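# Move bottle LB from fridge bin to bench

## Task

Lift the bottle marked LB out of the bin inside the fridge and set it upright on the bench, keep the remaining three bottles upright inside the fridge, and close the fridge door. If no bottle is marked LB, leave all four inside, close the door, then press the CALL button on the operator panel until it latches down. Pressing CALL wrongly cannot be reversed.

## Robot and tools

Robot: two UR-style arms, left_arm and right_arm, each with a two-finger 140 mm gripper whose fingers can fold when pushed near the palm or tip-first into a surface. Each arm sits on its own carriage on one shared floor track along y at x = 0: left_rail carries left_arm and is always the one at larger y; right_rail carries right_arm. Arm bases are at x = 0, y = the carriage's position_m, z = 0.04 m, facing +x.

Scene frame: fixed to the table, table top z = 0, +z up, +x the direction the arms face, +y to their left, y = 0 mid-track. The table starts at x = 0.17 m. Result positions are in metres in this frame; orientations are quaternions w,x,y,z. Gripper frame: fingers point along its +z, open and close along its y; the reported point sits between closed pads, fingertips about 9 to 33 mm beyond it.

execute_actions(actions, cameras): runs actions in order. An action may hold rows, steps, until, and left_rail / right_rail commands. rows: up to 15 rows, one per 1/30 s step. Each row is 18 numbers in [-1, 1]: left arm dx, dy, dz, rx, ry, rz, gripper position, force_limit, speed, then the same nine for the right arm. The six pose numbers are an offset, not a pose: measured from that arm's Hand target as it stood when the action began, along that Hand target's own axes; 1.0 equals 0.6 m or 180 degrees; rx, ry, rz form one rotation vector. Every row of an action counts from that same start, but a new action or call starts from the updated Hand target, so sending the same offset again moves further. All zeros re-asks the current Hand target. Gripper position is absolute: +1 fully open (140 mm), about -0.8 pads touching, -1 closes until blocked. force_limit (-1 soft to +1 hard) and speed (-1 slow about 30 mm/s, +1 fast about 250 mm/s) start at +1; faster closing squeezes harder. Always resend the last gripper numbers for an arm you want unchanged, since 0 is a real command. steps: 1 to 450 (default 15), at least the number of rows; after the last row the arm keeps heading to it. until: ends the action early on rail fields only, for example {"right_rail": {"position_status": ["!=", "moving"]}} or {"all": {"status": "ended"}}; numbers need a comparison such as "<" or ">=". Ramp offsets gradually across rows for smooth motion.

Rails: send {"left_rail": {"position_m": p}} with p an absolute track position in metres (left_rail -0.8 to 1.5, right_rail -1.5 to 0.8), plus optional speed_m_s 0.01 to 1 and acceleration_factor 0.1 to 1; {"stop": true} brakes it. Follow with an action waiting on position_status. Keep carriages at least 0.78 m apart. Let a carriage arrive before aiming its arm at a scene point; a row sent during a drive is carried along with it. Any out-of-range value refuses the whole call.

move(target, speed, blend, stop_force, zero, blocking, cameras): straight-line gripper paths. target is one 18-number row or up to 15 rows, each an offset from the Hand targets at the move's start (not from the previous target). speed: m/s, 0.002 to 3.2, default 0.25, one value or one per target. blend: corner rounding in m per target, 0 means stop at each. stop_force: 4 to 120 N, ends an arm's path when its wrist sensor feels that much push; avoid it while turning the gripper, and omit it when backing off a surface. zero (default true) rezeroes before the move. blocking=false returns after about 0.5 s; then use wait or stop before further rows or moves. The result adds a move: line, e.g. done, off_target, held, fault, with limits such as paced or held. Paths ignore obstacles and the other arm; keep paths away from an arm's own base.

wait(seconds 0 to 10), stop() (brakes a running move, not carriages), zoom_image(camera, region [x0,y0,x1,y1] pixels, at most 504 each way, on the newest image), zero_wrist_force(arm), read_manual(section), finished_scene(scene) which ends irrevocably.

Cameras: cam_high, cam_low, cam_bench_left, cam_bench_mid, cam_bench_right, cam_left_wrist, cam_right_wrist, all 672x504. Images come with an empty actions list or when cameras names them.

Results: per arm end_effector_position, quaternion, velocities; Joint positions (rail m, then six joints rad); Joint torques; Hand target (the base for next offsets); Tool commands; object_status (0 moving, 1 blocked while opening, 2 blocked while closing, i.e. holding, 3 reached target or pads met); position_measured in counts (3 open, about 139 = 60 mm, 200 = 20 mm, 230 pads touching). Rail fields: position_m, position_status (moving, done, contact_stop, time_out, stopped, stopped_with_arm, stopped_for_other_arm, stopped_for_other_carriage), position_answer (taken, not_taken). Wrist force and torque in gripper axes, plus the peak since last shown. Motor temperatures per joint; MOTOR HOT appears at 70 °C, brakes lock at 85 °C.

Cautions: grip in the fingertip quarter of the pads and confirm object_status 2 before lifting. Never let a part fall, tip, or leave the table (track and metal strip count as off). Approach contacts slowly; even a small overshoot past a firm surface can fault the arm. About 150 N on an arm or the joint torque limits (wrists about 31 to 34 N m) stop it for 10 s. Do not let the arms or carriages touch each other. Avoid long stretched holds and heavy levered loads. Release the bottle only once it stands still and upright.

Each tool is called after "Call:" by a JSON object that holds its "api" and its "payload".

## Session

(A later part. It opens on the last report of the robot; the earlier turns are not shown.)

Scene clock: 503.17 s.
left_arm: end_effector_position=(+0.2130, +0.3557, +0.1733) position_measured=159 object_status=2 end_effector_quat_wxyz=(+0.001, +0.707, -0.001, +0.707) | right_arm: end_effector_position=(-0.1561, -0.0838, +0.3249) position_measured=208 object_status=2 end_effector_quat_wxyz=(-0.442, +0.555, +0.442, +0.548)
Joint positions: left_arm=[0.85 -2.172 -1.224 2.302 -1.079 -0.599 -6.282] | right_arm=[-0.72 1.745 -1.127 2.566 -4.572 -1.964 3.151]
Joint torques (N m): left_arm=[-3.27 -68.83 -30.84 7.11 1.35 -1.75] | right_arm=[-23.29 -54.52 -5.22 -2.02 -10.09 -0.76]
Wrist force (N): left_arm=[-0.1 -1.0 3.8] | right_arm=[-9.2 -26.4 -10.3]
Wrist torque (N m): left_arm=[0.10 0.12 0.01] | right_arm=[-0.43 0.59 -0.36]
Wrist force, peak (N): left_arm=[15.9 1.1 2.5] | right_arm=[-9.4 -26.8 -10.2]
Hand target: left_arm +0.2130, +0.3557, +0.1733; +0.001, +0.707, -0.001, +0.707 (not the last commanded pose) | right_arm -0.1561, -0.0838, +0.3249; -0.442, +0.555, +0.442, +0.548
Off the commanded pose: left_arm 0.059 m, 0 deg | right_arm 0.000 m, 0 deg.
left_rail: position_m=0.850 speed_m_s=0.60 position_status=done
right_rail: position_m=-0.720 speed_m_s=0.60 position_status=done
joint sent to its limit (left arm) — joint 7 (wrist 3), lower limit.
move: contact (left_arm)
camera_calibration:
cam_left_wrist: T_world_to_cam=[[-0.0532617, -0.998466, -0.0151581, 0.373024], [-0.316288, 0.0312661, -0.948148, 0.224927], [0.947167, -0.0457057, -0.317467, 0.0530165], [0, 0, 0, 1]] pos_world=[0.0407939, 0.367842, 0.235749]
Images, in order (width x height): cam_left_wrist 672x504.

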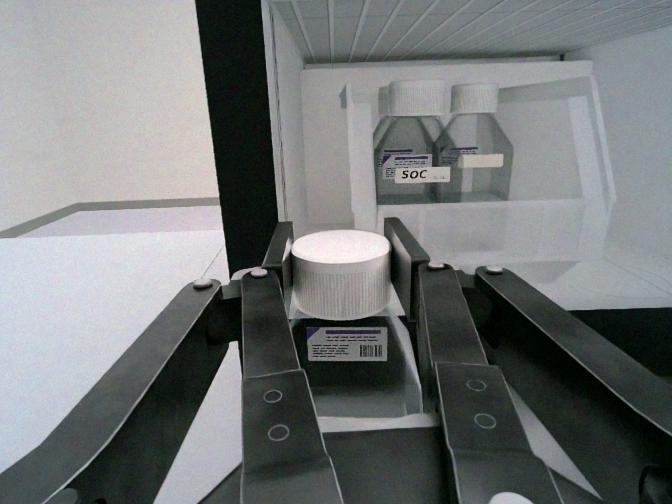

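Call:
{"api": "move", "payload": {"target": [0.06,0,0,0,0,0,-1,-0.1,-1,0,0,0,0,0,0,-1,-0.1,-1], "speed": 0.1}}

Call:
{"api": "execute_actions", "payload": {"actions": [{"left_rail":{"position_m":1.06,"speed_m_s":0.25,"acceleration_factor":0.3},"steps":90,"until":{"left_rail":{"position_status":["!=","moving"]}}}]}}

Call:
{"api": "move", "payload": {"target": [-0.12,0,0,0,0,0,-1,-0.1,-1,0,0,0,0,0,0,-1,-0.1,-1], "speed": 0.025, "stop_force": 4, "cameras": ["cam_left_wrist","cam_bench_left"]}}

Scene clock: 513.83 s.
left_arm: end_effector_position=(+0.2131, +0.3557, +0.2092) position_measured=159 object_status=2 end_effector_quat_wxyz=(+0.001, +0.707, -0.001, +0.707) | right_arm: end_effector_position=(-0.1561, -0.0838, +0.3249) position_measured=208 object_status=2 end_effector_quat_wxyz=(-0.442, +0.555, +0.442, +0.548)
Joint positions: left_arm=[0.85 -2.172 -1.292 2.289 -1 -0.599 -6.282] | right_arm=[-0.72 1.745 -1.127 2.566 -4.572 -1.964 3.151]
Joint torques (N m): left_arm=[3.65 -63.06 -34.87 7.07 -0.15 -1.67] | right_arm=[-23.9 -54.5 -5.9 -1.99 -10.04 -0.92]
Wrist force (N): left_arm=[-0.3 -1.0 3.5] | right_arm=[-9.2 -26.4 -10.1]
Wrist torque (N m): left_arm=[0.10 0.15 0.02] | right_arm=[-0.42 0.58 -0.36]
Wrist force, peak (N): left_arm=[-0.2 -1.3 4.0] | right_arm=[-9.4 -26.7 -10.5]
Hand target: left_arm +0.2131, +0.3557, +0.2093; +0.001, +0.707, -0.001, +0.707 | right_arm -0.1561, -0.0838, +0.3249; -0.442, +0.555, +0.442, +0.548
Off the commanded pose: left_arm 0.000 m, 0 deg | right_arm 0.000 m, 0 deg.
left_rail: position_m=0.850 speed_m_s=0.60 position_status=done
right_rail: position_m=-0.720 speed_m_s=0.60 position_status=done
move: done

Scene clock: 515.40 s.
left_arm: end_effector_position=(+0.2131, +0.5657, +0.2093) position_measured=159 object_status=2 end_effector_quat_wxyz=(+0.001, +0.707, -0.001, +0.707) | right_arm: end_effector_position=(-0.1561, -0.0838, +0.3249) position_measured=208 object_status=2 end_effector_quat_wxyz=(-0.442, +0.555, +0.442, +0.548)
Joint positions: left_arm=[1.06 -2.172 -1.292 2.289 -0.999 -0.599 -6.282] | right_arm=[-0.72 1.745 -1.127 2.566 -4.572 -1.964 3.151]
Joint torques (N m): left_arm=[-10.68 -60.58 -19.31 4.52 -2.51 -1.85] | right_arm=[-23.81 -53.69 -5.73 -1.86 -9.91 -0.71]
Wrist force (N): left_arm=[-0.3 -1.0 3.5] | right_arm=[-9.5 -26.5 -9.8]
Wrist torque (N m): left_arm=[0.09 0.16 0.02] | right_arm=[-0.45 0.66 -0.36]
Wrist force, peak (N): left_arm=[-0.1 -2.5 3.6] | right_arm=[-9.5 -26.7 -10.5]
Hand target: left_arm +0.2131, +0.5657, +0.2093; +0.001, +0.707, -0.001, +0.707 | right_arm -0.1561, -0.0838, +0.3249; -0.442, +0.555, +0.442, +0.548
Tool commands: left_gripper/position=-1.0 left_gripper/force_limit=-0.1 left_gripper/speed=-1.0 right_gripper/position=-1.0 right_gripper/force_limit=-0.1 right_gripper/speed=-1.0
Off the commanded pose: left_arm 0.000 m, 0 deg | right_arm 0.000 m, 0 deg.
left_rail: position_m=1.060 speed_m_s=0.25 position_status=done
right_rail: position_m=-0.720 speed_m_s=0.60 position_status=done

Scene clock: 518.10 s.
left_arm: end_effector_position=(+0.2130, +0.5657, +0.1728) position_measured=159 object_status=2 end_effector_quat_wxyz=(+0.001, +0.707, -0.001, +0.707) | right_arm: end_effector_position=(-0.1561, -0.0838, +0.3249) position_measured=208 object_status=2 end_effector_quat_wxyz=(-0.442, +0.555, +0.442, +0.548)
Joint positions: left_arm=[1.06 -2.172 -1.223 2.302 -1.081 -0.599 -6.282] | right_arm=[-0.72 1.745 -1.127 2.566 -4.572 -1.964 3.151]
Joint torques (N m): left_arm=[-6.08 -68.92 -31.25 7.48 -2.28 -1.97] | right_arm=[-25.28 -53.49 -5.76 -1.89 -10.01 -0.84]
Wrist force (N): left_arm=[-0.1 -1.4 3.7] | right_arm=[-9.4 -26.6 -10.4]
Wrist torque (N m): left_arm=[0.01 0.11 0.01] | right_arm=[-0.47 0.63 -0.36]
Wrist force, peak (N): left_arm=[15.2 0.7 2.2] | right_arm=[-9.6 -26.7 -10.2]
Hand target: left_arm +0.2130, +0.5657, +0.1728; +0.001, +0.707, -0.001, +0.707 (not the last commanded pose) | right_arm -0.1561, -0.0838, +0.3249; -0.442, +0.555, +0.442, +0.548
Off the commanded pose: left_arm 0.035 m, 0 deg | right_arm 0.000 m, 0 deg.
left_rail: position_m=1.060 speed_m_s=0.25 position_status=done
right_rail: position_m=-0.720 speed_m_s=0.60 position_status=done
joint sent to its limit (left arm) — joint 7 (wrist 3), lower limit.
move: contact (left_arm)
camera_calibration:
cam_left_wrist: T_world_to_cam=[[-0.0532617, -0.998466, -0.0151581, 0.582794], [-0.316288, 0.0312661, -0.948148, 0.217884], [0.947167, -0.0457057, -0.317467, 0.0624605], [0, 0, 0, 1]] pos_world=[0.0407939, 0.577942, 0.235249]
Images, in order (width x height): cam_bench_left 672x504, cam_left_wrist 672x504.

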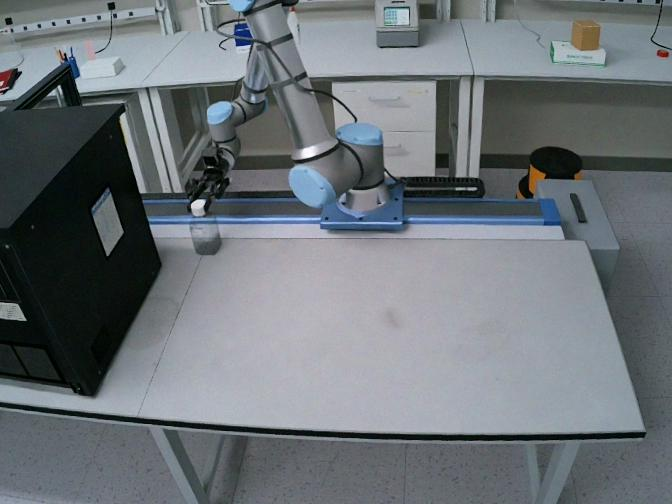

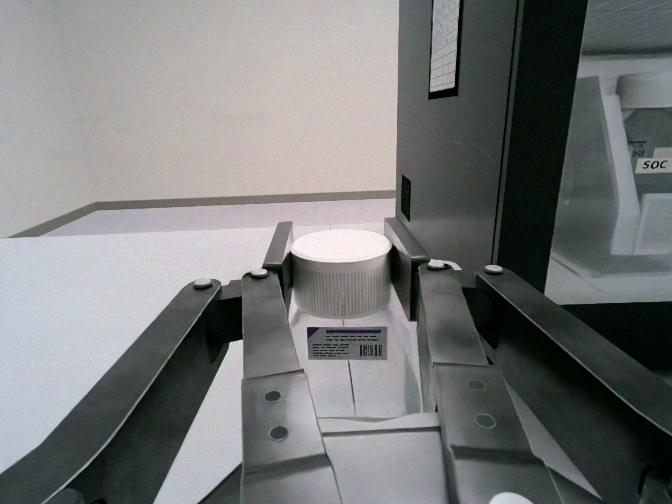

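Call:
{"api": "move", "payload": {"target": [[0.03,0,0.0,0,0,0,-1,-0.1,-1,0,0,0,0,0,0,-1,-0.1,-1],[0.03,0,0.15,0,0,0,-1,-0.1,-1,0,0,0,0,0,0,-1,-0.1,-1]], "speed": 0.12}}

Call:
{"api": "move", "payload": {"target": [-0.12,0,0,0,0,0,-1,-0.1,-1,0,0,0,0,0,0,-1,-0.1,-1], "speed": 0.02, "stop_force": 4, "cameras": ["cam_left_wrist","cam_bench_left"]}}

Call:
{"api": "zoom_image", "payload": {"camera": "cam_bench_left", "region": [150, 150, 290, 290]}}

Scene clock: 523.57 s.
left_arm: end_effector_position=(+0.3030, +0.5656, +0.1907) position_measured=159 object_status=2 end_effector_quat_wxyz=(+0.001, +0.708, -0.001, +0.707) | right_arm: end_effector_position=(-0.1561, -0.0838, +0.3249) position_measured=208 object_status=2 end_effector_quat_wxyz=(-0.442, +0.555, +0.442, +0.548)
Joint positions: left_arm=[1.06 -2.006 -1.275 2.325 -1.053 -0.433 -6.281] | right_arm=[-0.72 1.745 -1.127 2.566 -4.572 -1.964 3.151]
Joint torques (N m): left_arm=[11.06 -36.66 -34.3 0.68 3.01 1.24] | right_arm=[-23.79 -54.8 -6.01 -2.13 -9.88 -0.71]
Wrist force (N): left_arm=[0.0 -1.5 3.6] | right_arm=[-9.3 -26.9 -10.0]
Wrist torque (N m): left_arm=[-0.04 0.08 -0.02] | right_arm=[-0.54 0.61 -0.35]
Wrist force, peak (N): left_arm=[-0.1 -1.8 5.0] | right_arm=[-9.3 -26.9 -10.0]
Hand target: left_arm +0.3031, +0.5655, +0.1907; +0.001, +0.707, -0.001, +0.707 | right_arm -0.1561, -0.0838, +0.3249; -0.442, +0.555, +0.442, +0.548
Off the commanded pose: left_arm 0.000 m, 0 deg | right_arm 0.000 m, 0 deg.
left_rail: position_m=1.060 speed_m_s=0.25 position_status=done
right_rail: position_m=-0.720 speed_m_s=0.60 position_status=done
move: done

Scene clock: 525.77 s.
left_arm: end_effector_position=(+0.3031, +0.5655, +0.1722) position_measured=159 object_status=2 end_effector_quat_wxyz=(+0.001, +0.707, -0.001, +0.707) | right_arm: end_effector_position=(-0.1561, -0.0838, +0.3249) position_measured=208 object_status=2 end_effector_quat_wxyz=(-0.442, +0.555, +0.442, +0.548)
Joint positions: left_arm=[1.06 -2.006 -1.238 2.331 -1.095 -0.433 -6.281] | right_arm=[-0.72 1.745 -1.127 2.566 -4.572 -1.964 3.151]
Joint torques (N m): left_arm=[9.21 -68 -31.76 5.88 1.47 -0.72] | right_arm=[-24.02 -55.51 -6.11 -2.12 -9.82 -0.73]
Wrist force (N): left_arm=[0.2 -1.4 3.6] | right_arm=[-8.9 -26.7 -10.0]
Wrist torque (N m): left_arm=[-0.01 0.04 -0.02] | right_arm=[-0.49 0.51 -0.36]
Wrist force, peak (N): left_arm=[15.2 -0.3 2.9] | right_arm=[-9.5 -26.9 -10.2]
Hand target: left_arm +0.3031, +0.5655, +0.1722; +0.001, +0.707, -0.001, +0.707 (not the last commanded pose) | right_arm -0.1561, -0.0838, +0.3249; -0.442, +0.555, +0.442, +0.548
Off the commanded pose: left_arm 0.053 m, 0 deg | right_arm 0.000 m, 0 deg.
left_rail: position_m=1.060 speed_m_s=0.25 position_status=done
right_rail: position_m=-0.720 speed_m_s=0.60 position_status=done
move: contact (left_arm)
camera_calibration:
cam_left_wrist: T_world_to_cam=[[-0.0532566, -0.998466, -0.0151617, 0.587278], [-0.316167, 0.0312621, -0.948188, 0.245691], [0.947207, -0.0457037, -0.317347, -0.0230553], [0, 0, 0, 1]] pos_world=[0.130794, 0.577642, 0.234549]
Images, in order (width x height): cam_bench_left 672x504, cam_left_wrist 672x504.

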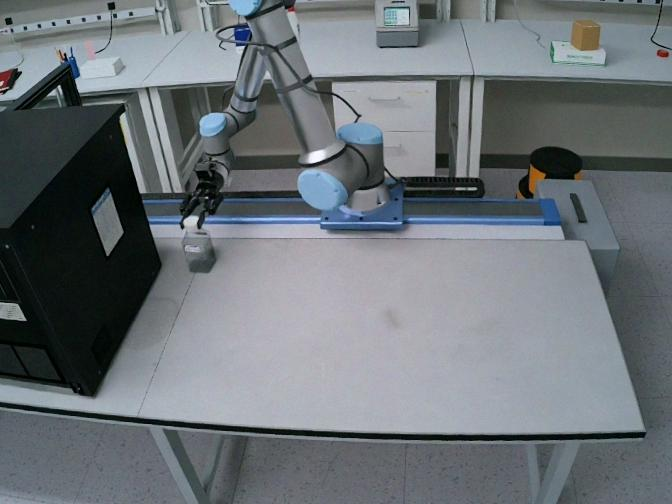

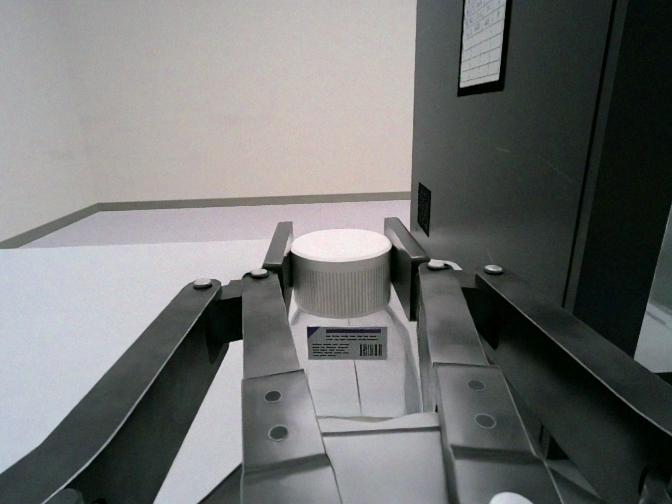

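Scaled by 3.600 from the camera's 672x504 image, which has a finer 960x720 frame.

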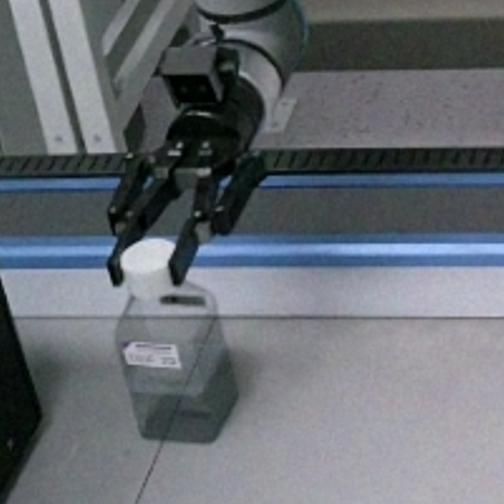

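Call:
{"api": "execute_actions", "payload": {"actions": [{"rows":[[0,0,0,0,0,0,-0.02,-0.1,-1,0,0,0,0,0,0,-1,-0.1,-1]],"steps":30}]}}

Call:
{"api": "move", "payload": {"target": [[0,0,-0.15,0,0,0,-0.02,-0.1,-1,0,0,0,0,0,0,-1,-0.1,-1],[0.2,0,-0.3,0,0,0,-0.02,-0.1,-1,0,0,0,0,0,0,-1,-0.1,-1]], "speed": 0.2, "blend": 0.04, "cameras": ["cam_left_wrist","cam_bench_left"]}}

Call:
{"api": "zoom_image", "payload": {"camera": "cam_bench_left", "region": [160, 200, 240, 290]}}

Scene clock: 532.47 s.
left_arm: end_effector_position=(+0.3031, +0.5655, +0.1722) position_measured=131 object_status=3 end_effector_quat_wxyz=(+0.001, +0.707, -0.001, +0.707) | right_arm: end_effector_position=(-0.1561, -0.0838, +0.3249) position_measured=208 object_status=2 end_effector_quat_wxyz=(-0.442, +0.555, +0.442, +0.548)
Joint positions: left_arm=[1.06 -2.006 -1.238 2.331 -1.095 -0.433 -6.281] | right_arm=[-0.72 1.745 -1.127 2.566 -4.572 -1.964 3.151]
Joint torques (N m): left_arm=[8.8 -62.25 -29.3 3.47 1.67 -0.88] | right_arm=[-25.46 -54.16 -5.93 -2.04 -9.94 -0.81]
Wrist force (N): left_arm=[3.9 -1.8 3.6] | right_arm=[-9.3 -26.4 -10.5]
Wrist torque (N m): left_arm=[-0.10 0.07 -0.03] | right_arm=[-0.43 0.61 -0.35]
Wrist force, peak (N): left_arm=[4.1 -1.5 3.9] | right_arm=[-9.5 -26.8 -10.3]
Hand target: left_arm +0.3031, +0.5655, +0.1722; +0.001, +0.707, -0.001, +0.707 | right_arm -0.1561, -0.0838, +0.3249; -0.442, +0.555, +0.442, +0.548
Off the commanded pose: left_arm 0.000 m, 0 deg | right_arm 0.000 m, 0 deg.
left_rail: position_m=1.060 speed_m_s=0.25 position_status=done
right_rail: position_m=-0.720 speed_m_s=0.60 position_status=done

Scene clock: 534.33 s.
left_arm: end_effector_position=(+0.1233, +0.5660, +0.2922) position_measured=131 object_status=3 end_effector_quat_wxyz=(+0.001, +0.708, -0.001, +0.707) | right_arm: end_effector_position=(-0.1561, -0.0838, +0.3249) position_measured=208 object_status=2 end_effector_quat_wxyz=(-0.442, +0.555, +0.442, +0.548)
Joint positions: left_arm=[1.06 -2.315 -1.387 2.188 -0.803 -0.742 -6.282] | right_arm=[-0.72 1.745 -1.127 2.566 -4.572 -1.964 3.151]
Joint torques (N m): left_arm=[-16.63 -63.06 -42.33 6.7 -2.86 -1.98] | right_arm=[-25.89 -54.93 -6.07 -2.03 -9.97 -0.98]
Wrist force (N): left_arm=[4.0 -1.2 3.8] | right_arm=[-9.2 -26.1 -10.4]
Wrist torque (N m): left_arm=[0.04 0.06 0.00] | right_arm=[-0.35 0.60 -0.36]
Wrist force, peak (N): left_arm=[4.1 -2.3 5.5] | right_arm=[-9.7 -26.9 -9.8]
Hand target: left_arm +0.1232, +0.5660, +0.2923; +0.001, +0.707, -0.001, +0.707 | right_arm -0.1561, -0.0838, +0.3249; -0.442, +0.555, +0.442, +0.548
Off the commanded pose: left_arm 0.000 m, 0 deg | right_arm 0.000 m, 0 deg.
left_rail: position_m=1.060 speed_m_s=0.25 position_status=done
right_rail: position_m=-0.720 speed_m_s=0.60 position_status=done
joint sent to its limit (left arm) — joint 7 (wrist 3), lower limit.
move: done
camera_calibration:
cam_left_wrist: T_world_to_cam=[[-0.0532327, -0.998464, -0.0153701, 0.580097], [-0.316462, 0.0314666, -0.948083, 0.302537], [0.94711, -0.0456049, -0.317651, 0.185436], [0, 0, 0, 1]] pos_world=[-0.0490066, 0.578143, 0.35465]
Images, in order (width x height): cam_bench_left 672x504, cam_left_wrist 672x504.

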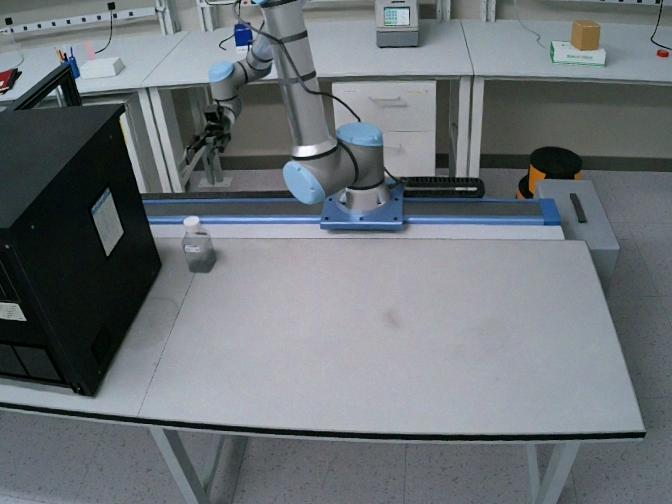

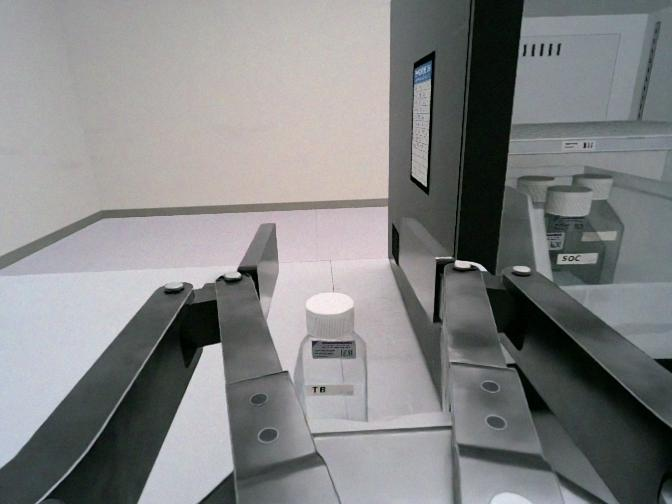

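Scaled by 5.600 from the camera's 672x504 image, which has a finer 960x720 frame.

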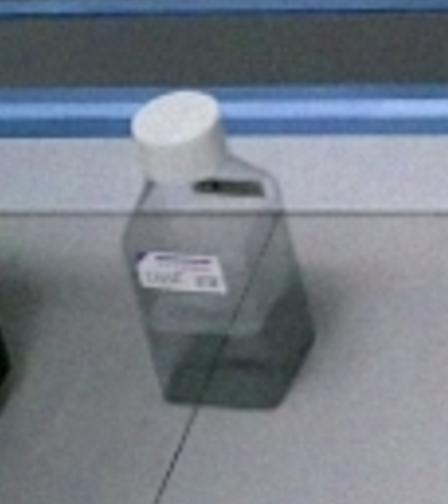

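Call:
{"api": "execute_actions", "payload": {"actions": [{"left_rail":{"position_m":0.85,"speed_m_s":0.5,"acceleration_factor":0.5},"steps":90,"until":{"left_rail":{"position_status":["!=","moving"]}}}]}}

Call:
{"api": "move", "payload": {"target": [-0.072,0.277,0.128,0,0,0,-0.02,-0.1,-1,0,0,0,0,0,0,-1,-0.1,-1], "speed": 0.25}}

Call:
{"api": "move", "payload": {"target": [0,0,0.464,0,0,0,-0.02,-0.1,-1,0,0,0,0,0,0,-1,-0.1,-1], "speed": 0.1, "stop_force": 7, "cameras": ["cam_left_wrist"]}}

Scene clock: 545.27 s.
left_arm: end_effector_position=(+0.1232, +0.3560, +0.2924) position_measured=131 object_status=3 end_effector_quat_wxyz=(+0.001, +0.708, -0.001, +0.707) | right_arm: end_effector_position=(-0.1561, -0.0838, +0.3249) position_measured=208 object_status=2 end_effector_quat_wxyz=(-0.442, +0.555, +0.442, +0.548)
Joint positions: left_arm=[0.85 -2.315 -1.387 2.188 -0.803 -0.742 -6.282] | right_arm=[-0.72 1.745 -1.127 2.566 -4.572 -1.964 3.151]
Joint torques (N m): left_arm=[-8.56 -49.06 -29.1 2.37 0.51 -2.17] | right_arm=[-26.5 -54.44 -6.39 -1.82 -10 -0.96]
Wrist force (N): left_arm=[3.8 -0.9 4.0] | right_arm=[-9.3 -26.6 -10.3]
Wrist torque (N m): left_arm=[0.11 0.09 0.01] | right_arm=[-0.47 0.62 -0.36]
Wrist force, peak (N): left_arm=[4.0 -3.3 4.0] | right_arm=[-9.3 -27.1 -10.0]
Hand target: left_arm +0.1232, +0.3560, +0.2923; +0.001, +0.707, -0.001, +0.707 | right_arm -0.1561, -0.0838, +0.3249; -0.442, +0.555, +0.442, +0.548
Tool commands: left_gripper/position=-0.02 left_gripper/force_limit=-0.1 left_gripper/speed=-1.0 right_gripper/position=-1.0 right_gripper/force_limit=-0.1 right_gripper/speed=-1.0
Off the commanded pose: left_arm 0.000 m, 0 deg | right_arm 0.000 m, 0 deg.
left_rail: position_m=0.850 speed_m_s=0.50 position_status=done
right_rail: position_m=-0.720 speed_m_s=0.60 position_status=done
joint sent to its limit (left arm) — joint 7 (wrist 3), lower limit.

Scene clock: 546.73 s.
left_arm: end_effector_position=(+0.1995, +0.1896, +0.2491) position_measured=131 object_status=3 end_effector_quat_wxyz=(+0.001, +0.707, -0.001, +0.707) | right_arm: end_effector_position=(-0.1561, -0.0838, +0.3249) position_measured=208 object_status=2 end_effector_quat_wxyz=(-0.442, +0.555, +0.442, +0.548)
Joint positions: left_arm=[0.85 -2.043 -1.146 1.945 -0.801 -0.47 -6.281] | right_arm=[-0.72 1.745 -1.127 2.566 -4.572 -1.964 3.151]
Joint torques (N m): left_arm=[11.94 -52.54 -42.21 5.81 2.82 -1.04] | right_arm=[-26.16 -55.53 -6.11 -1.91 -9.75 -1.03]
Wrist force (N): left_arm=[3.8 -1.5 3.9] | right_arm=[-9.3 -26.5 -10.2]
Wrist torque (N m): left_arm=[-0.04 0.16 -0.02] | right_arm=[-0.44 0.61 -0.36]
Wrist force, peak (N): left_arm=[4.5 -4.8 2.8] | right_arm=[-9.4 -26.7 -10.1]
Hand target: left_arm +0.1996, +0.1895, +0.2491; +0.001, +0.707, -0.001, +0.707 | right_arm -0.1561, -0.0838, +0.3249; -0.442, +0.555, +0.442, +0.548
Off the commanded pose: left_arm 0.000 m, 0 deg | right_arm 0.000 m, 0 deg.
left_rail: position_m=0.850 speed_m_s=0.50 position_status=done
right_rail: position_m=-0.720 speed_m_s=0.60 position_status=done
move: done

Scene clock: 550.17 s.
left_arm: end_effector_position=(+0.4077, +0.1896, +0.2490) position_measured=131 object_status=3 end_effector_quat_wxyz=(+0.001, +0.707, -0.001, +0.707) | right_arm: end_effector_position=(-0.1561, -0.0838, +0.3249) position_measured=208 object_status=2 end_effector_quat_wxyz=(-0.442, +0.555, +0.442, +0.548)
Joint positions: left_arm=[0.85 -1.735 -1.161 1.969 -0.815 -0.162 -6.277] | right_arm=[-0.72 1.745 -1.127 2.566 -4.572 -1.964 3.151]
Joint torques (N m): left_arm=[-12.6 -85.52 -23.99 -1.03 -2.14 -0.98] | right_arm=[-20.06 -55.08 -6.4 -7.59 -3.56 -0.97]
Wrist force (N): left_arm=[3.2 -0.8 3.7] | right_arm=[-8.3 -26.5 -10.4]
Wrist torque (N m): left_arm=[0.10 0.28 0.03] | right_arm=[-0.43 0.60 -0.35]
Wrist force, peak (N): left_arm=[17.7 -13.9 -32.1] | right_arm=[-13.0 -29.3 -10.0]
Hand target: left_arm +0.4077, +0.1896, +0.2490; +0.001, +0.707, -0.001, +0.707 (not the last commanded pose) | right_arm -0.1561, -0.0838, +0.3249; -0.442, +0.555, +0.442, +0.548
Off the commanded pose: left_arm 0.070 m, 0 deg | right_arm 0.000 m, 0 deg.
left_rail: position_m=0.850 speed_m_s=0.50 position_status=done
right_rail: position_m=-0.720 speed_m_s=0.60 position_status=done
move: contact (left_arm)
camera_calibration:
cam_left_wrist: T_world_to_cam=[[-0.0530993, -0.998477, -0.0150031, 0.218607], [-0.316268, 0.0310663, -0.948161, 0.363483], [0.947183, -0.0456017, -0.317436, -0.114896], [0, 0, 0, 1]] pos_world=[0.235393, 0.201742, 0.311448]
Images, in order (width x height): cam_left_wrist 672x504.

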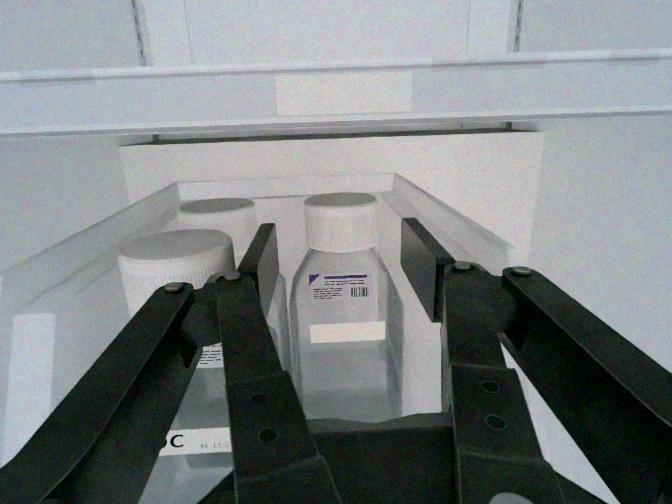

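Call:
{"api": "move", "payload": {"target": [0,0,-0.06,0,0,0,-0.175,-0.1,-1,0,0,0,0,0,0,-1,-0.1,-1], "speed": 0.1, "cameras": ["cam_left_wrist","cam_bench_mid","cam_right_wrist"]}}

Scene clock: 559.87 s.
left_arm: end_effector_position=(+0.3719, +0.1897, +0.2490) position_measured=151 object_status=3 end_effector_quat_wxyz=(+0.001, +0.707, -0.001, +0.707) | right_arm: end_effector_position=(-0.1561, -0.0838, +0.3249) position_measured=208 object_status=2 end_effector_quat_wxyz=(-0.442, +0.555, +0.442, +0.548)
Joint positions: left_arm=[0.85 -1.79 -1.164 1.974 -0.815 -0.217 -6.279] | right_arm=[-0.72 1.745 -1.127 2.566 -4.572 -1.964 3.151]
Joint torques (N m): left_arm=[-13.81 -85.89 -24.44 -1.32 -3.21 -0.84] | right_arm=[-3.84 -56.86 -6.84 -8.04 -3.52 -0.75]
Wrist force (N): left_arm=[3.1 -0.5 3.6] | right_arm=[-8.7 -26.4 -10.0]
Wrist torque (N m): left_arm=[0.17 0.31 0.03] | right_arm=[-0.43 0.63 -0.35]
Wrist force, peak (N): left_arm=[3.5 -1.0 4.4] | right_arm=[-8.7 -26.9 -10.4]
Hand target: left_arm +0.3717, +0.1897, +0.2490; +0.001, +0.707, -0.001, +0.707 | right_arm -0.1561, -0.0838, +0.3249; -0.442, +0.555, +0.442, +0.548
Off the commanded pose: left_arm 0.000 m, 0 deg | right_arm 0.000 m, 0 deg.
left_rail: position_m=0.850 speed_m_s=0.50 position_status=done
right_rail: position_m=-0.720 speed_m_s=0.60 position_status=done
move: done
camera_calibration:
cam_left_wrist: T_world_to_cam=[[-0.0530993, -0.998477, -0.0150031, 0.216805], [-0.316268, 0.0310663, -0.948161, 0.352158], [0.947183, -0.0456017, -0.317436, -0.0809822], [0, 0, 0, 1]] pos_world=[0.199593, 0.201842, 0.311448]
cam_right_wrist: T_world_to_cam=[[0.967005, -0.254255, -0.0159885, 0.138862], [-0.105145, -0.341157, -0.934107, 0.250932], [0.232046, 0.904968, -0.356634, 0.410923], [0, 0, 0, 1]] pos_world=[-0.203249, -0.250958, 0.383167]
Images, in order (width x height): cam_bench_mid 672x504, cam_left_wrist 672x504, cam_right_wrist 672x504.

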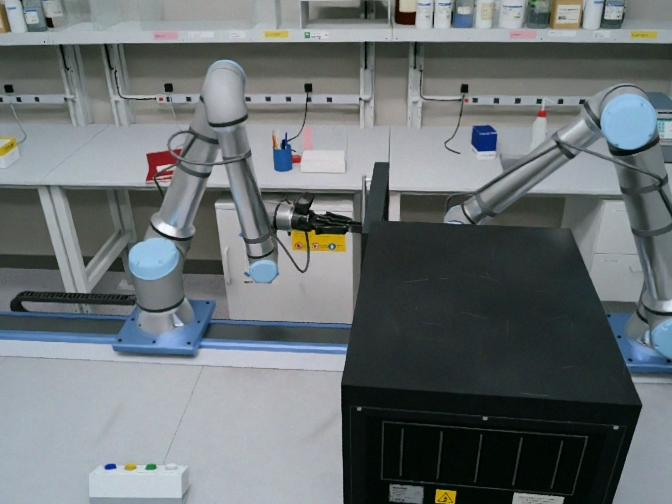

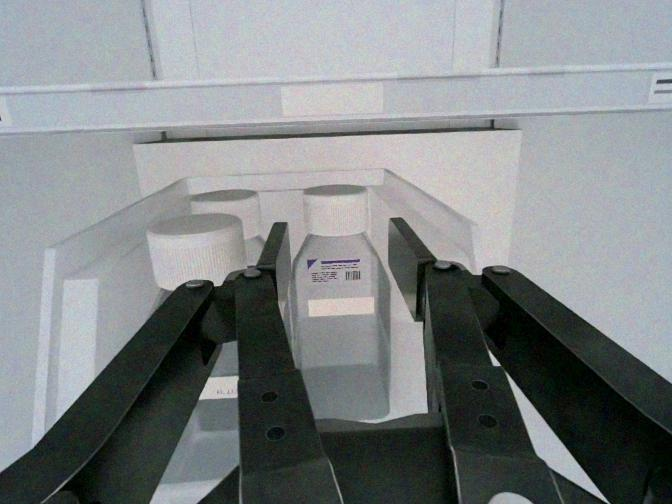

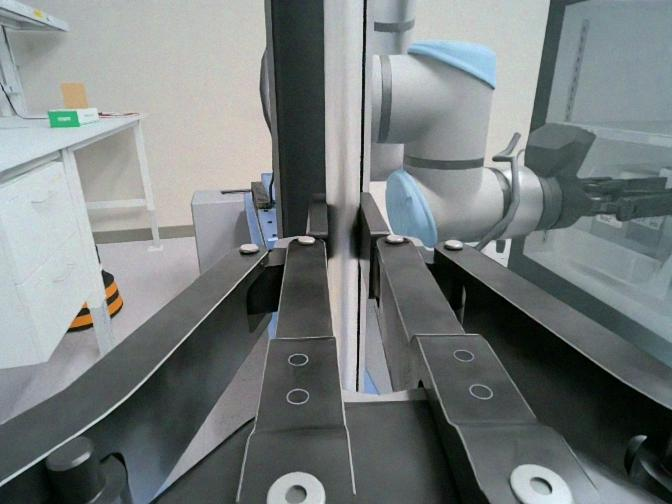

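Call:
{"api": "zoom_image", "payload": {"camera": "cam_left_wrist", "region": [180, 150, 500, 400]}}

Scaled by 1.575 from the camera's 672x504 image, which has a finer 960x720 frame.

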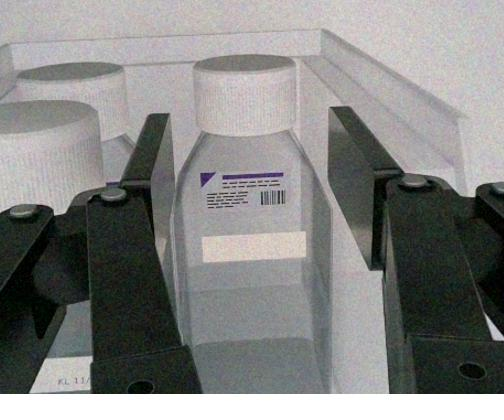

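Call:
{"api": "move", "payload": {"target": [[0,0.0078,0.02,0,0,0,-0.175,-0.1,-1,0,0,0,0,0,0,-1,-0.1,-1],[0,0.0078,0.184,0,0,0,-0.175,-0.1,-1,0,0,0,0,0,0,-1,-0.1,-1]], "speed": 0.05, "stop_force": 8, "cameras": ["cam_left_wrist"]}}

Scene clock: 573.67 s.
left_arm: end_effector_position=(+0.4232, +0.1850, +0.2490) position_measured=151 object_status=3 end_effector_quat_wxyz=(+0.001, +0.707, -0.001, +0.707) | right_arm: end_effector_position=(-0.1561, -0.0838, +0.3249) position_measured=208 object_status=2 end_effector_quat_wxyz=(-0.442, +0.555, +0.442, +0.548)
Joint positions: left_arm=[0.85 -1.71 -1.153 1.956 -0.811 -0.137 -6.276] | right_arm=[-0.72 1.745 -1.127 2.566 -4.572 -1.964 3.151]
Joint torques (N m): left_arm=[-13.25 -86.34 -24.82 0.24 -2.25 -0.91] | right_arm=[-5.16 -55.63 -7.02 -2.64 -3.58 -0.69]
Wrist force (N): left_arm=[4.2 -1.2 2.7] | right_arm=[-9.5 -26.4 -10.4]
Wrist torque (N m): left_arm=[0.03 0.23 -0.03] | right_arm=[-0.44 0.68 -0.35]
Wrist force, peak (N): left_arm=[16.7 -6.9 -39.2] | right_arm=[-8.8 -27.0 -10.0]
Hand target: left_arm +0.4232, +0.1850, +0.2490; +0.001, +0.707, -0.001, +0.707 (not the last commanded pose) | right_arm -0.1561, -0.0838, +0.3249; -0.442, +0.555, +0.442, +0.548
Off the commanded pose: left_arm 0.059 m, 0 deg | right_arm 0.000 m, 0 deg.
left_rail: position_m=0.850 speed_m_s=0.50 position_status=done
right_rail: position_m=-0.720 speed_m_s=0.60 position_status=done
move: contact (left_arm); path passed 1 of 2 targets
camera_calibration:
cam_left_wrist: T_world_to_cam=[[-0.0530049, -0.998481, -0.0150353, 0.214829], [-0.316271, 0.031067, -0.94816, 0.36856], [0.947187, -0.0455018, -0.317437, -0.129902], [0, 0, 0, 1]] pos_world=[0.250993, 0.197142, 0.311449]
Images, in order (width x height): cam_left_wrist 672x504.

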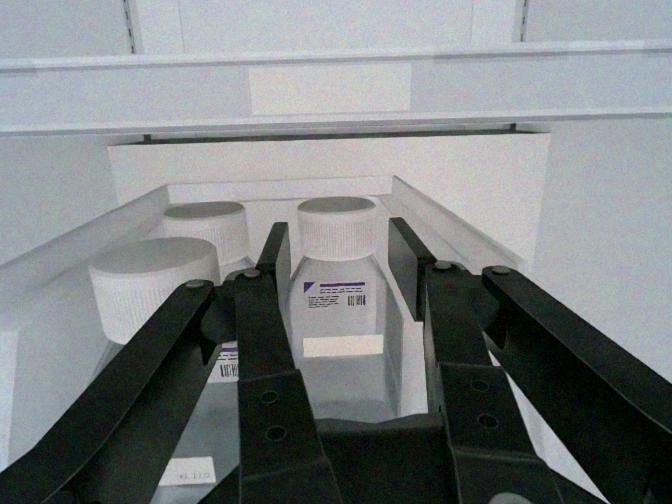

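Call:
{"api": "move", "payload": {"target": [[0,0,-0.24,0,0,0,-0.05,-0.1,-1,0,0,0,0,0,0,-1,-0.1,-1],[0,-0.147,-0.24,0,0,0,-0.05,-0.1,-1,0,0,0,0,0,0,-1,-0.1,-1]], "speed": 0.15, "blend": 0.02, "cameras": ["cam_left_wrist"]}}

Call:
{"api": "zoom_image", "payload": {"camera": "cam_left_wrist", "region": [200, 130, 520, 370]}}

Scene clock: 589.20 s.
left_arm: end_effector_position=(+0.2794, +0.2734, +0.2491) position_measured=135 object_status=3 end_effector_quat_wxyz=(+0.001, +0.707, -0.001, +0.707) | right_arm: end_effector_position=(-0.1561, -0.0838, +0.3249) position_measured=208 object_status=2 end_effector_quat_wxyz=(-0.442, +0.555, +0.442, +0.548)
Joint positions: left_arm=[0.85 -1.982 -1.268 2.136 -0.871 -0.409 -6.281] | right_arm=[-0.72 1.745 -1.127 2.566 -4.572 -1.964 3.151]
Joint torques (N m): left_arm=[-13.85 -75 -21.07 -1.2 -2.5 1.18] | right_arm=[-4.4 -54.49 -7.73 -1.81 -3.87 -0.6]
Wrist force (N): left_arm=[3.6 -1.7 3.7] | right_arm=[-9.3 -26.1 -10.0]
Wrist torque (N m): left_arm=[-0.06 0.16 -0.01] | right_arm=[-0.45 0.61 -0.35]
Wrist force, peak (N): left_arm=[3.3 -2.2 5.8] | right_arm=[-9.3 -26.8 -10.7]
Hand target: left_arm +0.2794, +0.2735, +0.2491; +0.001, +0.707, -0.001, +0.707 | right_arm -0.1561, -0.0838, +0.3249; -0.442, +0.555, +0.442, +0.548
Off the commanded pose: left_arm 0.000 m, 0 deg | right_arm 0.000 m, 0 deg.
left_rail: position_m=0.850 speed_m_s=0.50 position_status=done
right_rail: position_m=-0.720 speed_m_s=0.60 position_status=done
move: done
camera_calibration:
cam_left_wrist: T_world_to_cam=[[-0.0530034, -0.998481, -0.0150372, 0.295475], [-0.316181, 0.031064, -0.94819, 0.32043], [0.947217, -0.0455028, -0.317347, 0.0103269], [0, 0, 0, 1]] pos_world=[0.107193, 0.285542, 0.311549]
Images, in order (width x height): cam_left_wrist 672x504.

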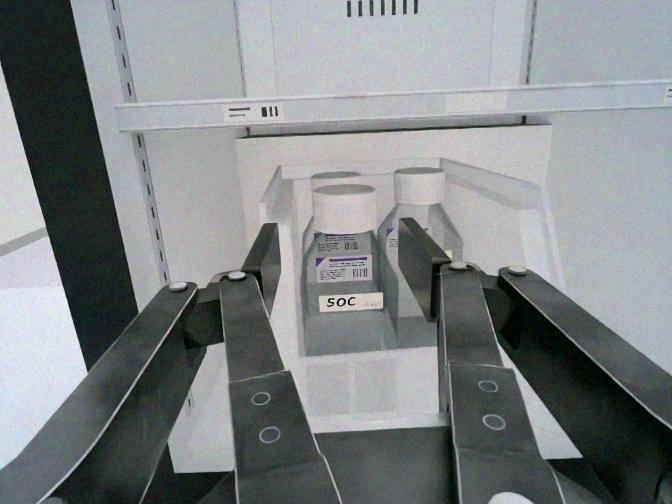

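Scaled by 1.575 from the camera's 672x504 image, which has a finer 960x720 frame.

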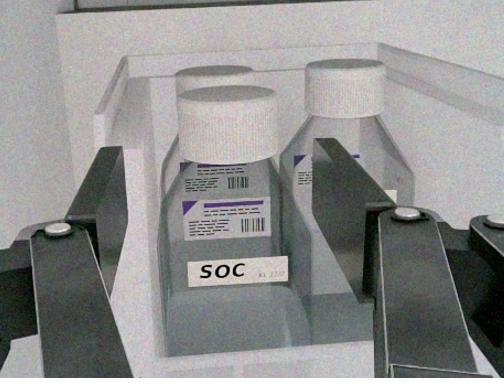

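Call:
{"api": "move", "payload": {"target": [[-0.005,0.02,0.05,0,0,0,-0.05,-0.1,-1,0,0,0,0,0,0,-1,-0.1,-1],[-0.005,0.02,0.187,0,0,0,-0.05,-0.1,-1,0,0,0,0,0,0,-1,-0.1,-1]], "speed": 0.07, "stop_force": 6, "cameras": ["cam_left_wrist"]}}

Scene clock: 595.90 s.
left_arm: end_effector_position=(+0.3916, +0.2613, +0.2460) position_measured=135 object_status=3 end_effector_quat_wxyz=(+0.001, +0.707, -0.001, +0.707) | right_arm: end_effector_position=(-0.1561, -0.0838, +0.3249) position_measured=208 object_status=2 end_effector_quat_wxyz=(-0.442, +0.555, +0.442, +0.548)
Joint positions: left_arm=[0.85 -1.784 -1.249 2.117 -0.872 -0.211 -6.279] | right_arm=[-0.72 1.745 -1.127 2.566 -4.572 -1.964 3.151]
Joint torques (N m): left_arm=[12.93 -42.64 -41.19 1.75 2.71 0.86] | right_arm=[-5.26 -55.39 -7.6 -1.8 -5.7 -0.49]
Wrist force (N): left_arm=[3.7 -1.2 3.4] | right_arm=[-9.5 -26.2 -10.2]
Wrist torque (N m): left_arm=[0.02 0.16 0.04] | right_arm=[-0.45 0.62 -0.35]
Wrist force, peak (N): left_arm=[3.5 -1.1 4.3] | right_arm=[-9.8 -26.4 -10.6]
Hand target: left_arm +0.3916, +0.2613, +0.2460; +0.001, +0.707, -0.001, +0.707 | right_arm -0.1561, -0.0838, +0.3249; -0.442, +0.555, +0.442, +0.548
Off the commanded pose: left_arm 0.000 m, 0 deg | right_arm 0.000 m, 0 deg.
left_rail: position_m=0.850 speed_m_s=0.50 position_status=done
right_rail: position_m=-0.720 speed_m_s=0.60 position_status=done
move: done
camera_calibration:
cam_left_wrist: T_world_to_cam=[[-0.0530049, -0.998481, -0.0150353, 0.289288], [-0.316271, 0.031067, -0.94816, 0.35332], [0.947187, -0.0455018, -0.317437, -0.0973563], [0, 0, 0, 1]] pos_world=[0.219293, 0.273442, 0.308449]
Images, in order (width x height): cam_left_wrist 672x504.

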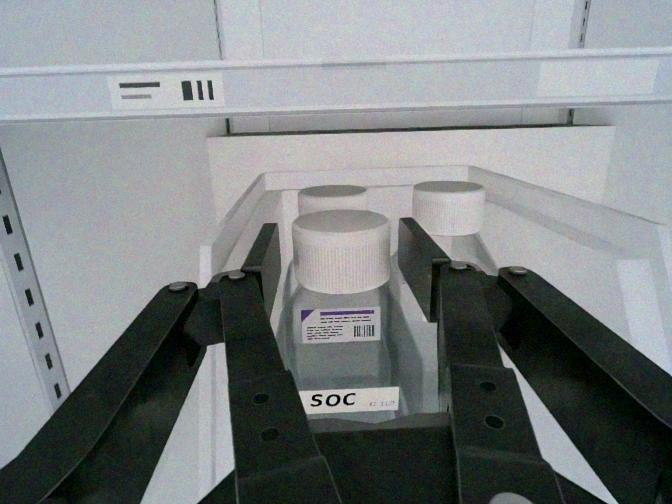

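Call:
{"api": "move", "payload": {"target": [0,0,0.015,0,0,0,-0.05,-0.1,-1,0,0,0,0,0,0,-1,-0.1,-1], "speed": 0.05, "stop_force": 6}}

Call:
{"api": "execute_actions", "payload": {"actions": [{"rows":[[0,0,0,0,0,0,-1,-0.1,-1,0,0,0,0,0,0,-1,-0.1,-1]],"steps":60}]}}

Call:
{"api": "move", "payload": {"target": [[0.074,0,0,0,0,0,-1,-0.1,-1,0,0,0,0,0,0,-1,-0.1,-1],[0.074,0,-0.1,0,0,0,-1,-0.1,-1,0,0,0,0,0,0,-1,-0.1,-1],[0.071,0,-0.2,0,0,0,-1,-0.1,-1,0,0,0,0,0,0,-1,-0.1,-1]], "speed": 0.06, "stop_force": 15, "cameras": ["cam_left_wrist"]}}

Scene clock: 601.07 s.
left_arm: end_effector_position=(+0.4006, +0.2613, +0.2460) position_measured=135 object_status=3 end_effector_quat_wxyz=(+0.001, +0.707, -0.001, +0.707) | right_arm: end_effector_position=(-0.1561, -0.0838, +0.3249) position_measured=208 object_status=2 end_effector_quat_wxyz=(-0.442, +0.555, +0.442, +0.548)
Joint positions: left_arm=[0.85 -1.768 -1.248 2.115 -0.872 -0.195 -6.278] | right_arm=[-0.72 1.745 -1.127 2.566 -4.572 -1.964 3.151]
Joint torques (N m): left_arm=[15.71 -43.68 -40.86 2.14 2.96 1.19] | right_arm=[-4.28 -55.1 -7.55 -2.01 -7.05 -0.62]
Wrist force (N): left_arm=[4.4 -0.9 -0.2] | right_arm=[-9.8 -25.2 -10.1]
Wrist torque (N m): left_arm=[0.27 0.15 0.07] | right_arm=[-0.39 0.65 -0.35]
Wrist force, peak (N): left_arm=[3.6 -1.0 3.9] | right_arm=[-10.0 -26.5 -10.1]
Hand target: left_arm +0.4006, +0.2613, +0.2460; +0.001, +0.707, -0.001, +0.707 | right_arm -0.1561, -0.0838, +0.3249; -0.442, +0.555, +0.442, +0.548
Off the commanded pose: left_arm 0.000 m, 0 deg | right_arm 0.000 m, 0 deg.
left_rail: position_m=0.850 speed_m_s=0.50 position_status=done
right_rail: position_m=-0.720 speed_m_s=0.60 position_status=done
move: done

Scene clock: 603.27 s.
left_arm: end_effector_position=(+0.4006, +0.2613, +0.2460) position_measured=159 object_status=2 end_effector_quat_wxyz=(+0.001, +0.707, -0.001, +0.707) | right_arm: end_effector_position=(-0.1561, -0.0838, +0.3249) position_measured=208 object_status=2 end_effector_quat_wxyz=(-0.442, +0.555, +0.442, +0.548)
Joint positions: left_arm=[0.85 -1.768 -1.248 2.115 -0.872 -0.195 -6.278] | right_arm=[-0.72 1.745 -1.127 2.566 -4.572 -1.964 3.151]
Joint torques (N m): left_arm=[3.87 -51.4 -37.37 1.97 -2.41 1.08] | right_arm=[-4.92 -54.84 -7.71 -1.98 -7.65 -0.41]
Wrist force (N): left_arm=[2.5 -1.8 3.2] | right_arm=[-10.0 -26.3 -10.2]
Wrist torque (N m): left_arm=[0.05 0.25 0.06] | right_arm=[-0.48 0.71 -0.35]
Wrist force, peak (N): left_arm=[6.2 -2.3 -0.9] | right_arm=[-9.7 -26.4 -10.3]
Hand target: left_arm +0.4006, +0.2613, +0.2460; +0.001, +0.707, -0.001, +0.707 | right_arm -0.1561, -0.0838, +0.3249; -0.442, +0.555, +0.442, +0.548
Off the commanded pose: left_arm 0.000 m, 0 deg | right_arm 0.000 m, 0 deg.
left_rail: position_m=0.850 speed_m_s=0.50 position_status=done
right_rail: position_m=-0.720 speed_m_s=0.60 position_status=done

Scene clock: 607.17 s.
left_arm: end_effector_position=(+0.2806, +0.2615, +0.2887) position_measured=159 object_status=2 end_effector_quat_wxyz=(+0.001, +0.707, -0.001, +0.707) | right_arm: end_effector_position=(-0.1561, -0.0838, +0.3249) position_measured=208 object_status=2 end_effector_quat_wxyz=(-0.442, +0.555, +0.442, +0.548)
Joint positions: left_arm=[0.85 -1.972 -1.308 2.091 -0.786 -0.399 -6.281] | right_arm=[-0.72 1.745 -1.127 2.566 -4.572 -1.964 3.151]
Joint torques (N m): left_arm=[-15.05 -42.65 -45.38 3.03 -2.97 -1.07] | right_arm=[-5.12 -54.58 -7.65 -2.01 -8.73 -0.37]
Wrist force (N): left_arm=[0.6 -1.3 6.8] | right_arm=[-9.5 -25.8 -10.3]
Wrist torque (N m): left_arm=[-0.03 0.34 0.00] | right_arm=[-0.34 0.63 -0.35]
Wrist force, peak (N): left_arm=[-7.3 -1.2 9.5] | right_arm=[-9.6 -26.9 -10.7]
Hand target: left_arm +0.2806, +0.2615, +0.2887; +0.001, +0.707, -0.001, +0.707 | right_arm -0.1561, -0.0838, +0.3249; -0.442, +0.555, +0.442, +0.548
Off the commanded pose: left_arm 0.000 m, 0 deg | right_arm 0.000 m, 0 deg.
left_rail: position_m=0.850 speed_m_s=0.50 position_status=done
right_rail: position_m=-0.720 speed_m_s=0.60 position_status=done
move: done
camera_calibration:
cam_left_wrist: T_world_to_cam=[[-0.0530049, -0.998481, -0.0150353, 0.284251], [-0.316271, 0.031067, -0.94816, 0.358725], [0.947187, -0.0455018, -0.317437, 0.0212504], [0, 0, 0, 1]] pos_world=[0.108393, 0.273642, 0.351149]
Images, in order (width x height): cam_left_wrist 672x504.

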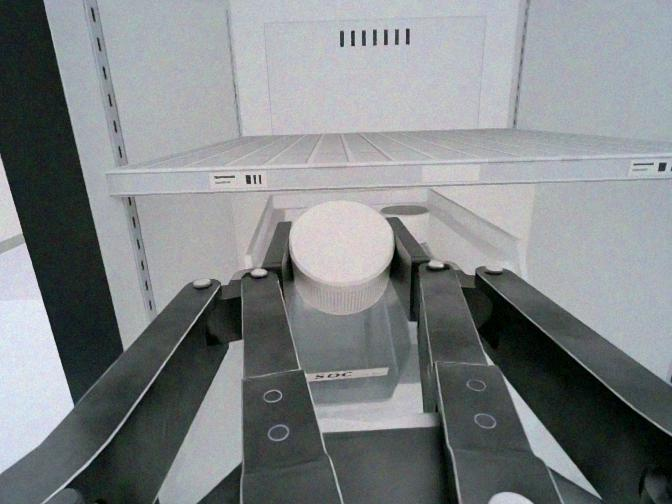

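Same behaviour as before. Lift out, then look at the rear-left.

Call:
{"api": "move", "payload": {"target": [[0.05,0,-0.02,0,0,0,-1,-0.1,-1,0,0,0,0,0,0,-1,-0.1,-1],[0.075,0,-0.15,0,0,0,-1,-0.1,-1,0,0,0,0,0,0,-1,-0.1,-1],[0.0,-0.2,-0.17,0,0,0,-1,-0.1,-1,0,0,0,0,0,0,-1,-0.1,-1]], "speed": [0.06,0.08,0.15], "stop_force": 15, "cameras": ["cam_left_wrist"]}}

Call:
{"api": "zoom_image", "payload": {"camera": "cam_left_wrist", "region": [380, 110, 560, 250]}}

Scene clock: 615.30 s.
left_arm: end_effector_position=(+0.1789, +0.3817, +0.2888) position_measured=159 object_status=2 end_effector_quat_wxyz=(+0.001, +0.708, -0.001, +0.707) | right_arm: end_effector_position=(-0.1561, -0.0838, +0.3249) position_measured=208 object_status=2 end_effector_quat_wxyz=(-0.442, +0.555, +0.442, +0.548)
Joint positions: left_arm=[0.85 -2.263 -1.448 2.273 -0.827 -0.691 -6.282] | right_arm=[-0.72 1.745 -1.127 2.566 -4.572 -1.964 3.151]
Joint torques (N m): left_arm=[-14.33 -58.37 -23.23 -0.18 -2.88 -1.02] | right_arm=[-4.5 -55.03 -7.43 -2.22 -10.02 -0.31]
Wrist force (N): left_arm=[-0.1 -1.0 3.7] | right_arm=[-9.5 -25.6 -10.1]
Wrist torque (N m): left_arm=[0.06 0.21 0.00] | right_arm=[-0.38 0.65 -0.35]
Wrist force, peak (N): left_arm=[-0.1 -1.6 7.0] | right_arm=[-9.8 -26.5 -10.7]
Hand target: left_arm +0.1789, +0.3817, +0.2888; +0.001, +0.707, -0.001, +0.707 | right_arm -0.1561, -0.0838, +0.3249; -0.442, +0.555, +0.442, +0.548
Off the commanded pose: left_arm 0.000 m, 0 deg | right_arm 0.000 m, 0 deg.
left_rail: position_m=0.850 speed_m_s=0.50 position_status=done
right_rail: position_m=-0.720 speed_m_s=0.60 position_status=done
joint sent to its limit (left arm) — joint 7 (wrist 3), lower limit.
move: done
camera_calibration:
cam_left_wrist: T_world_to_cam=[[-0.0529472, -0.998482, -0.0151512, 0.398915], [-0.31648, 0.0311687, -0.948087, 0.322825], [0.94712, -0.0454035, -0.31765, 0.123212], [0, 0, 0, 1]] pos_world=[0.00659236, 0.393842, 0.351249]
Images, in order (width x height): cam_left_wrist 672x504.

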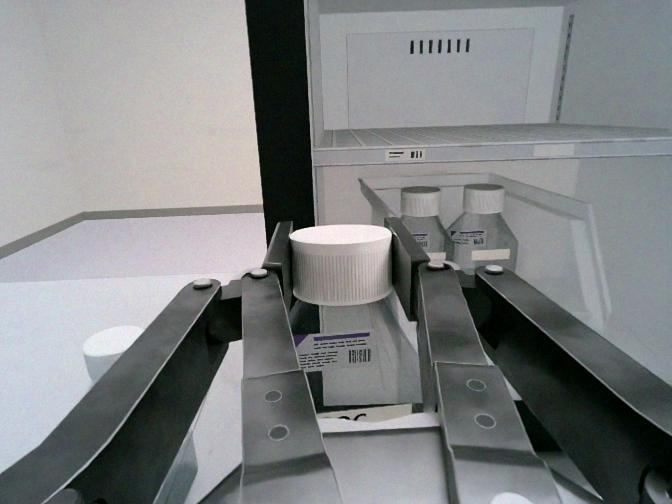

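Scaled by 2.800 from the camera's 672x504 image, which has a finer 960x720 frame.

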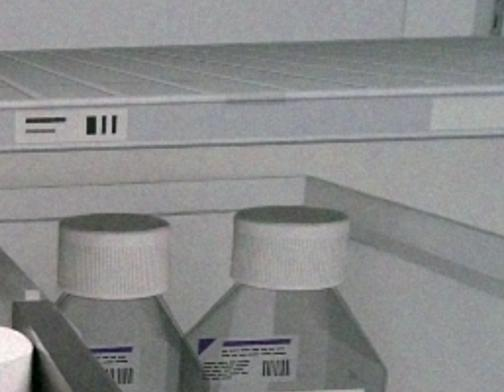

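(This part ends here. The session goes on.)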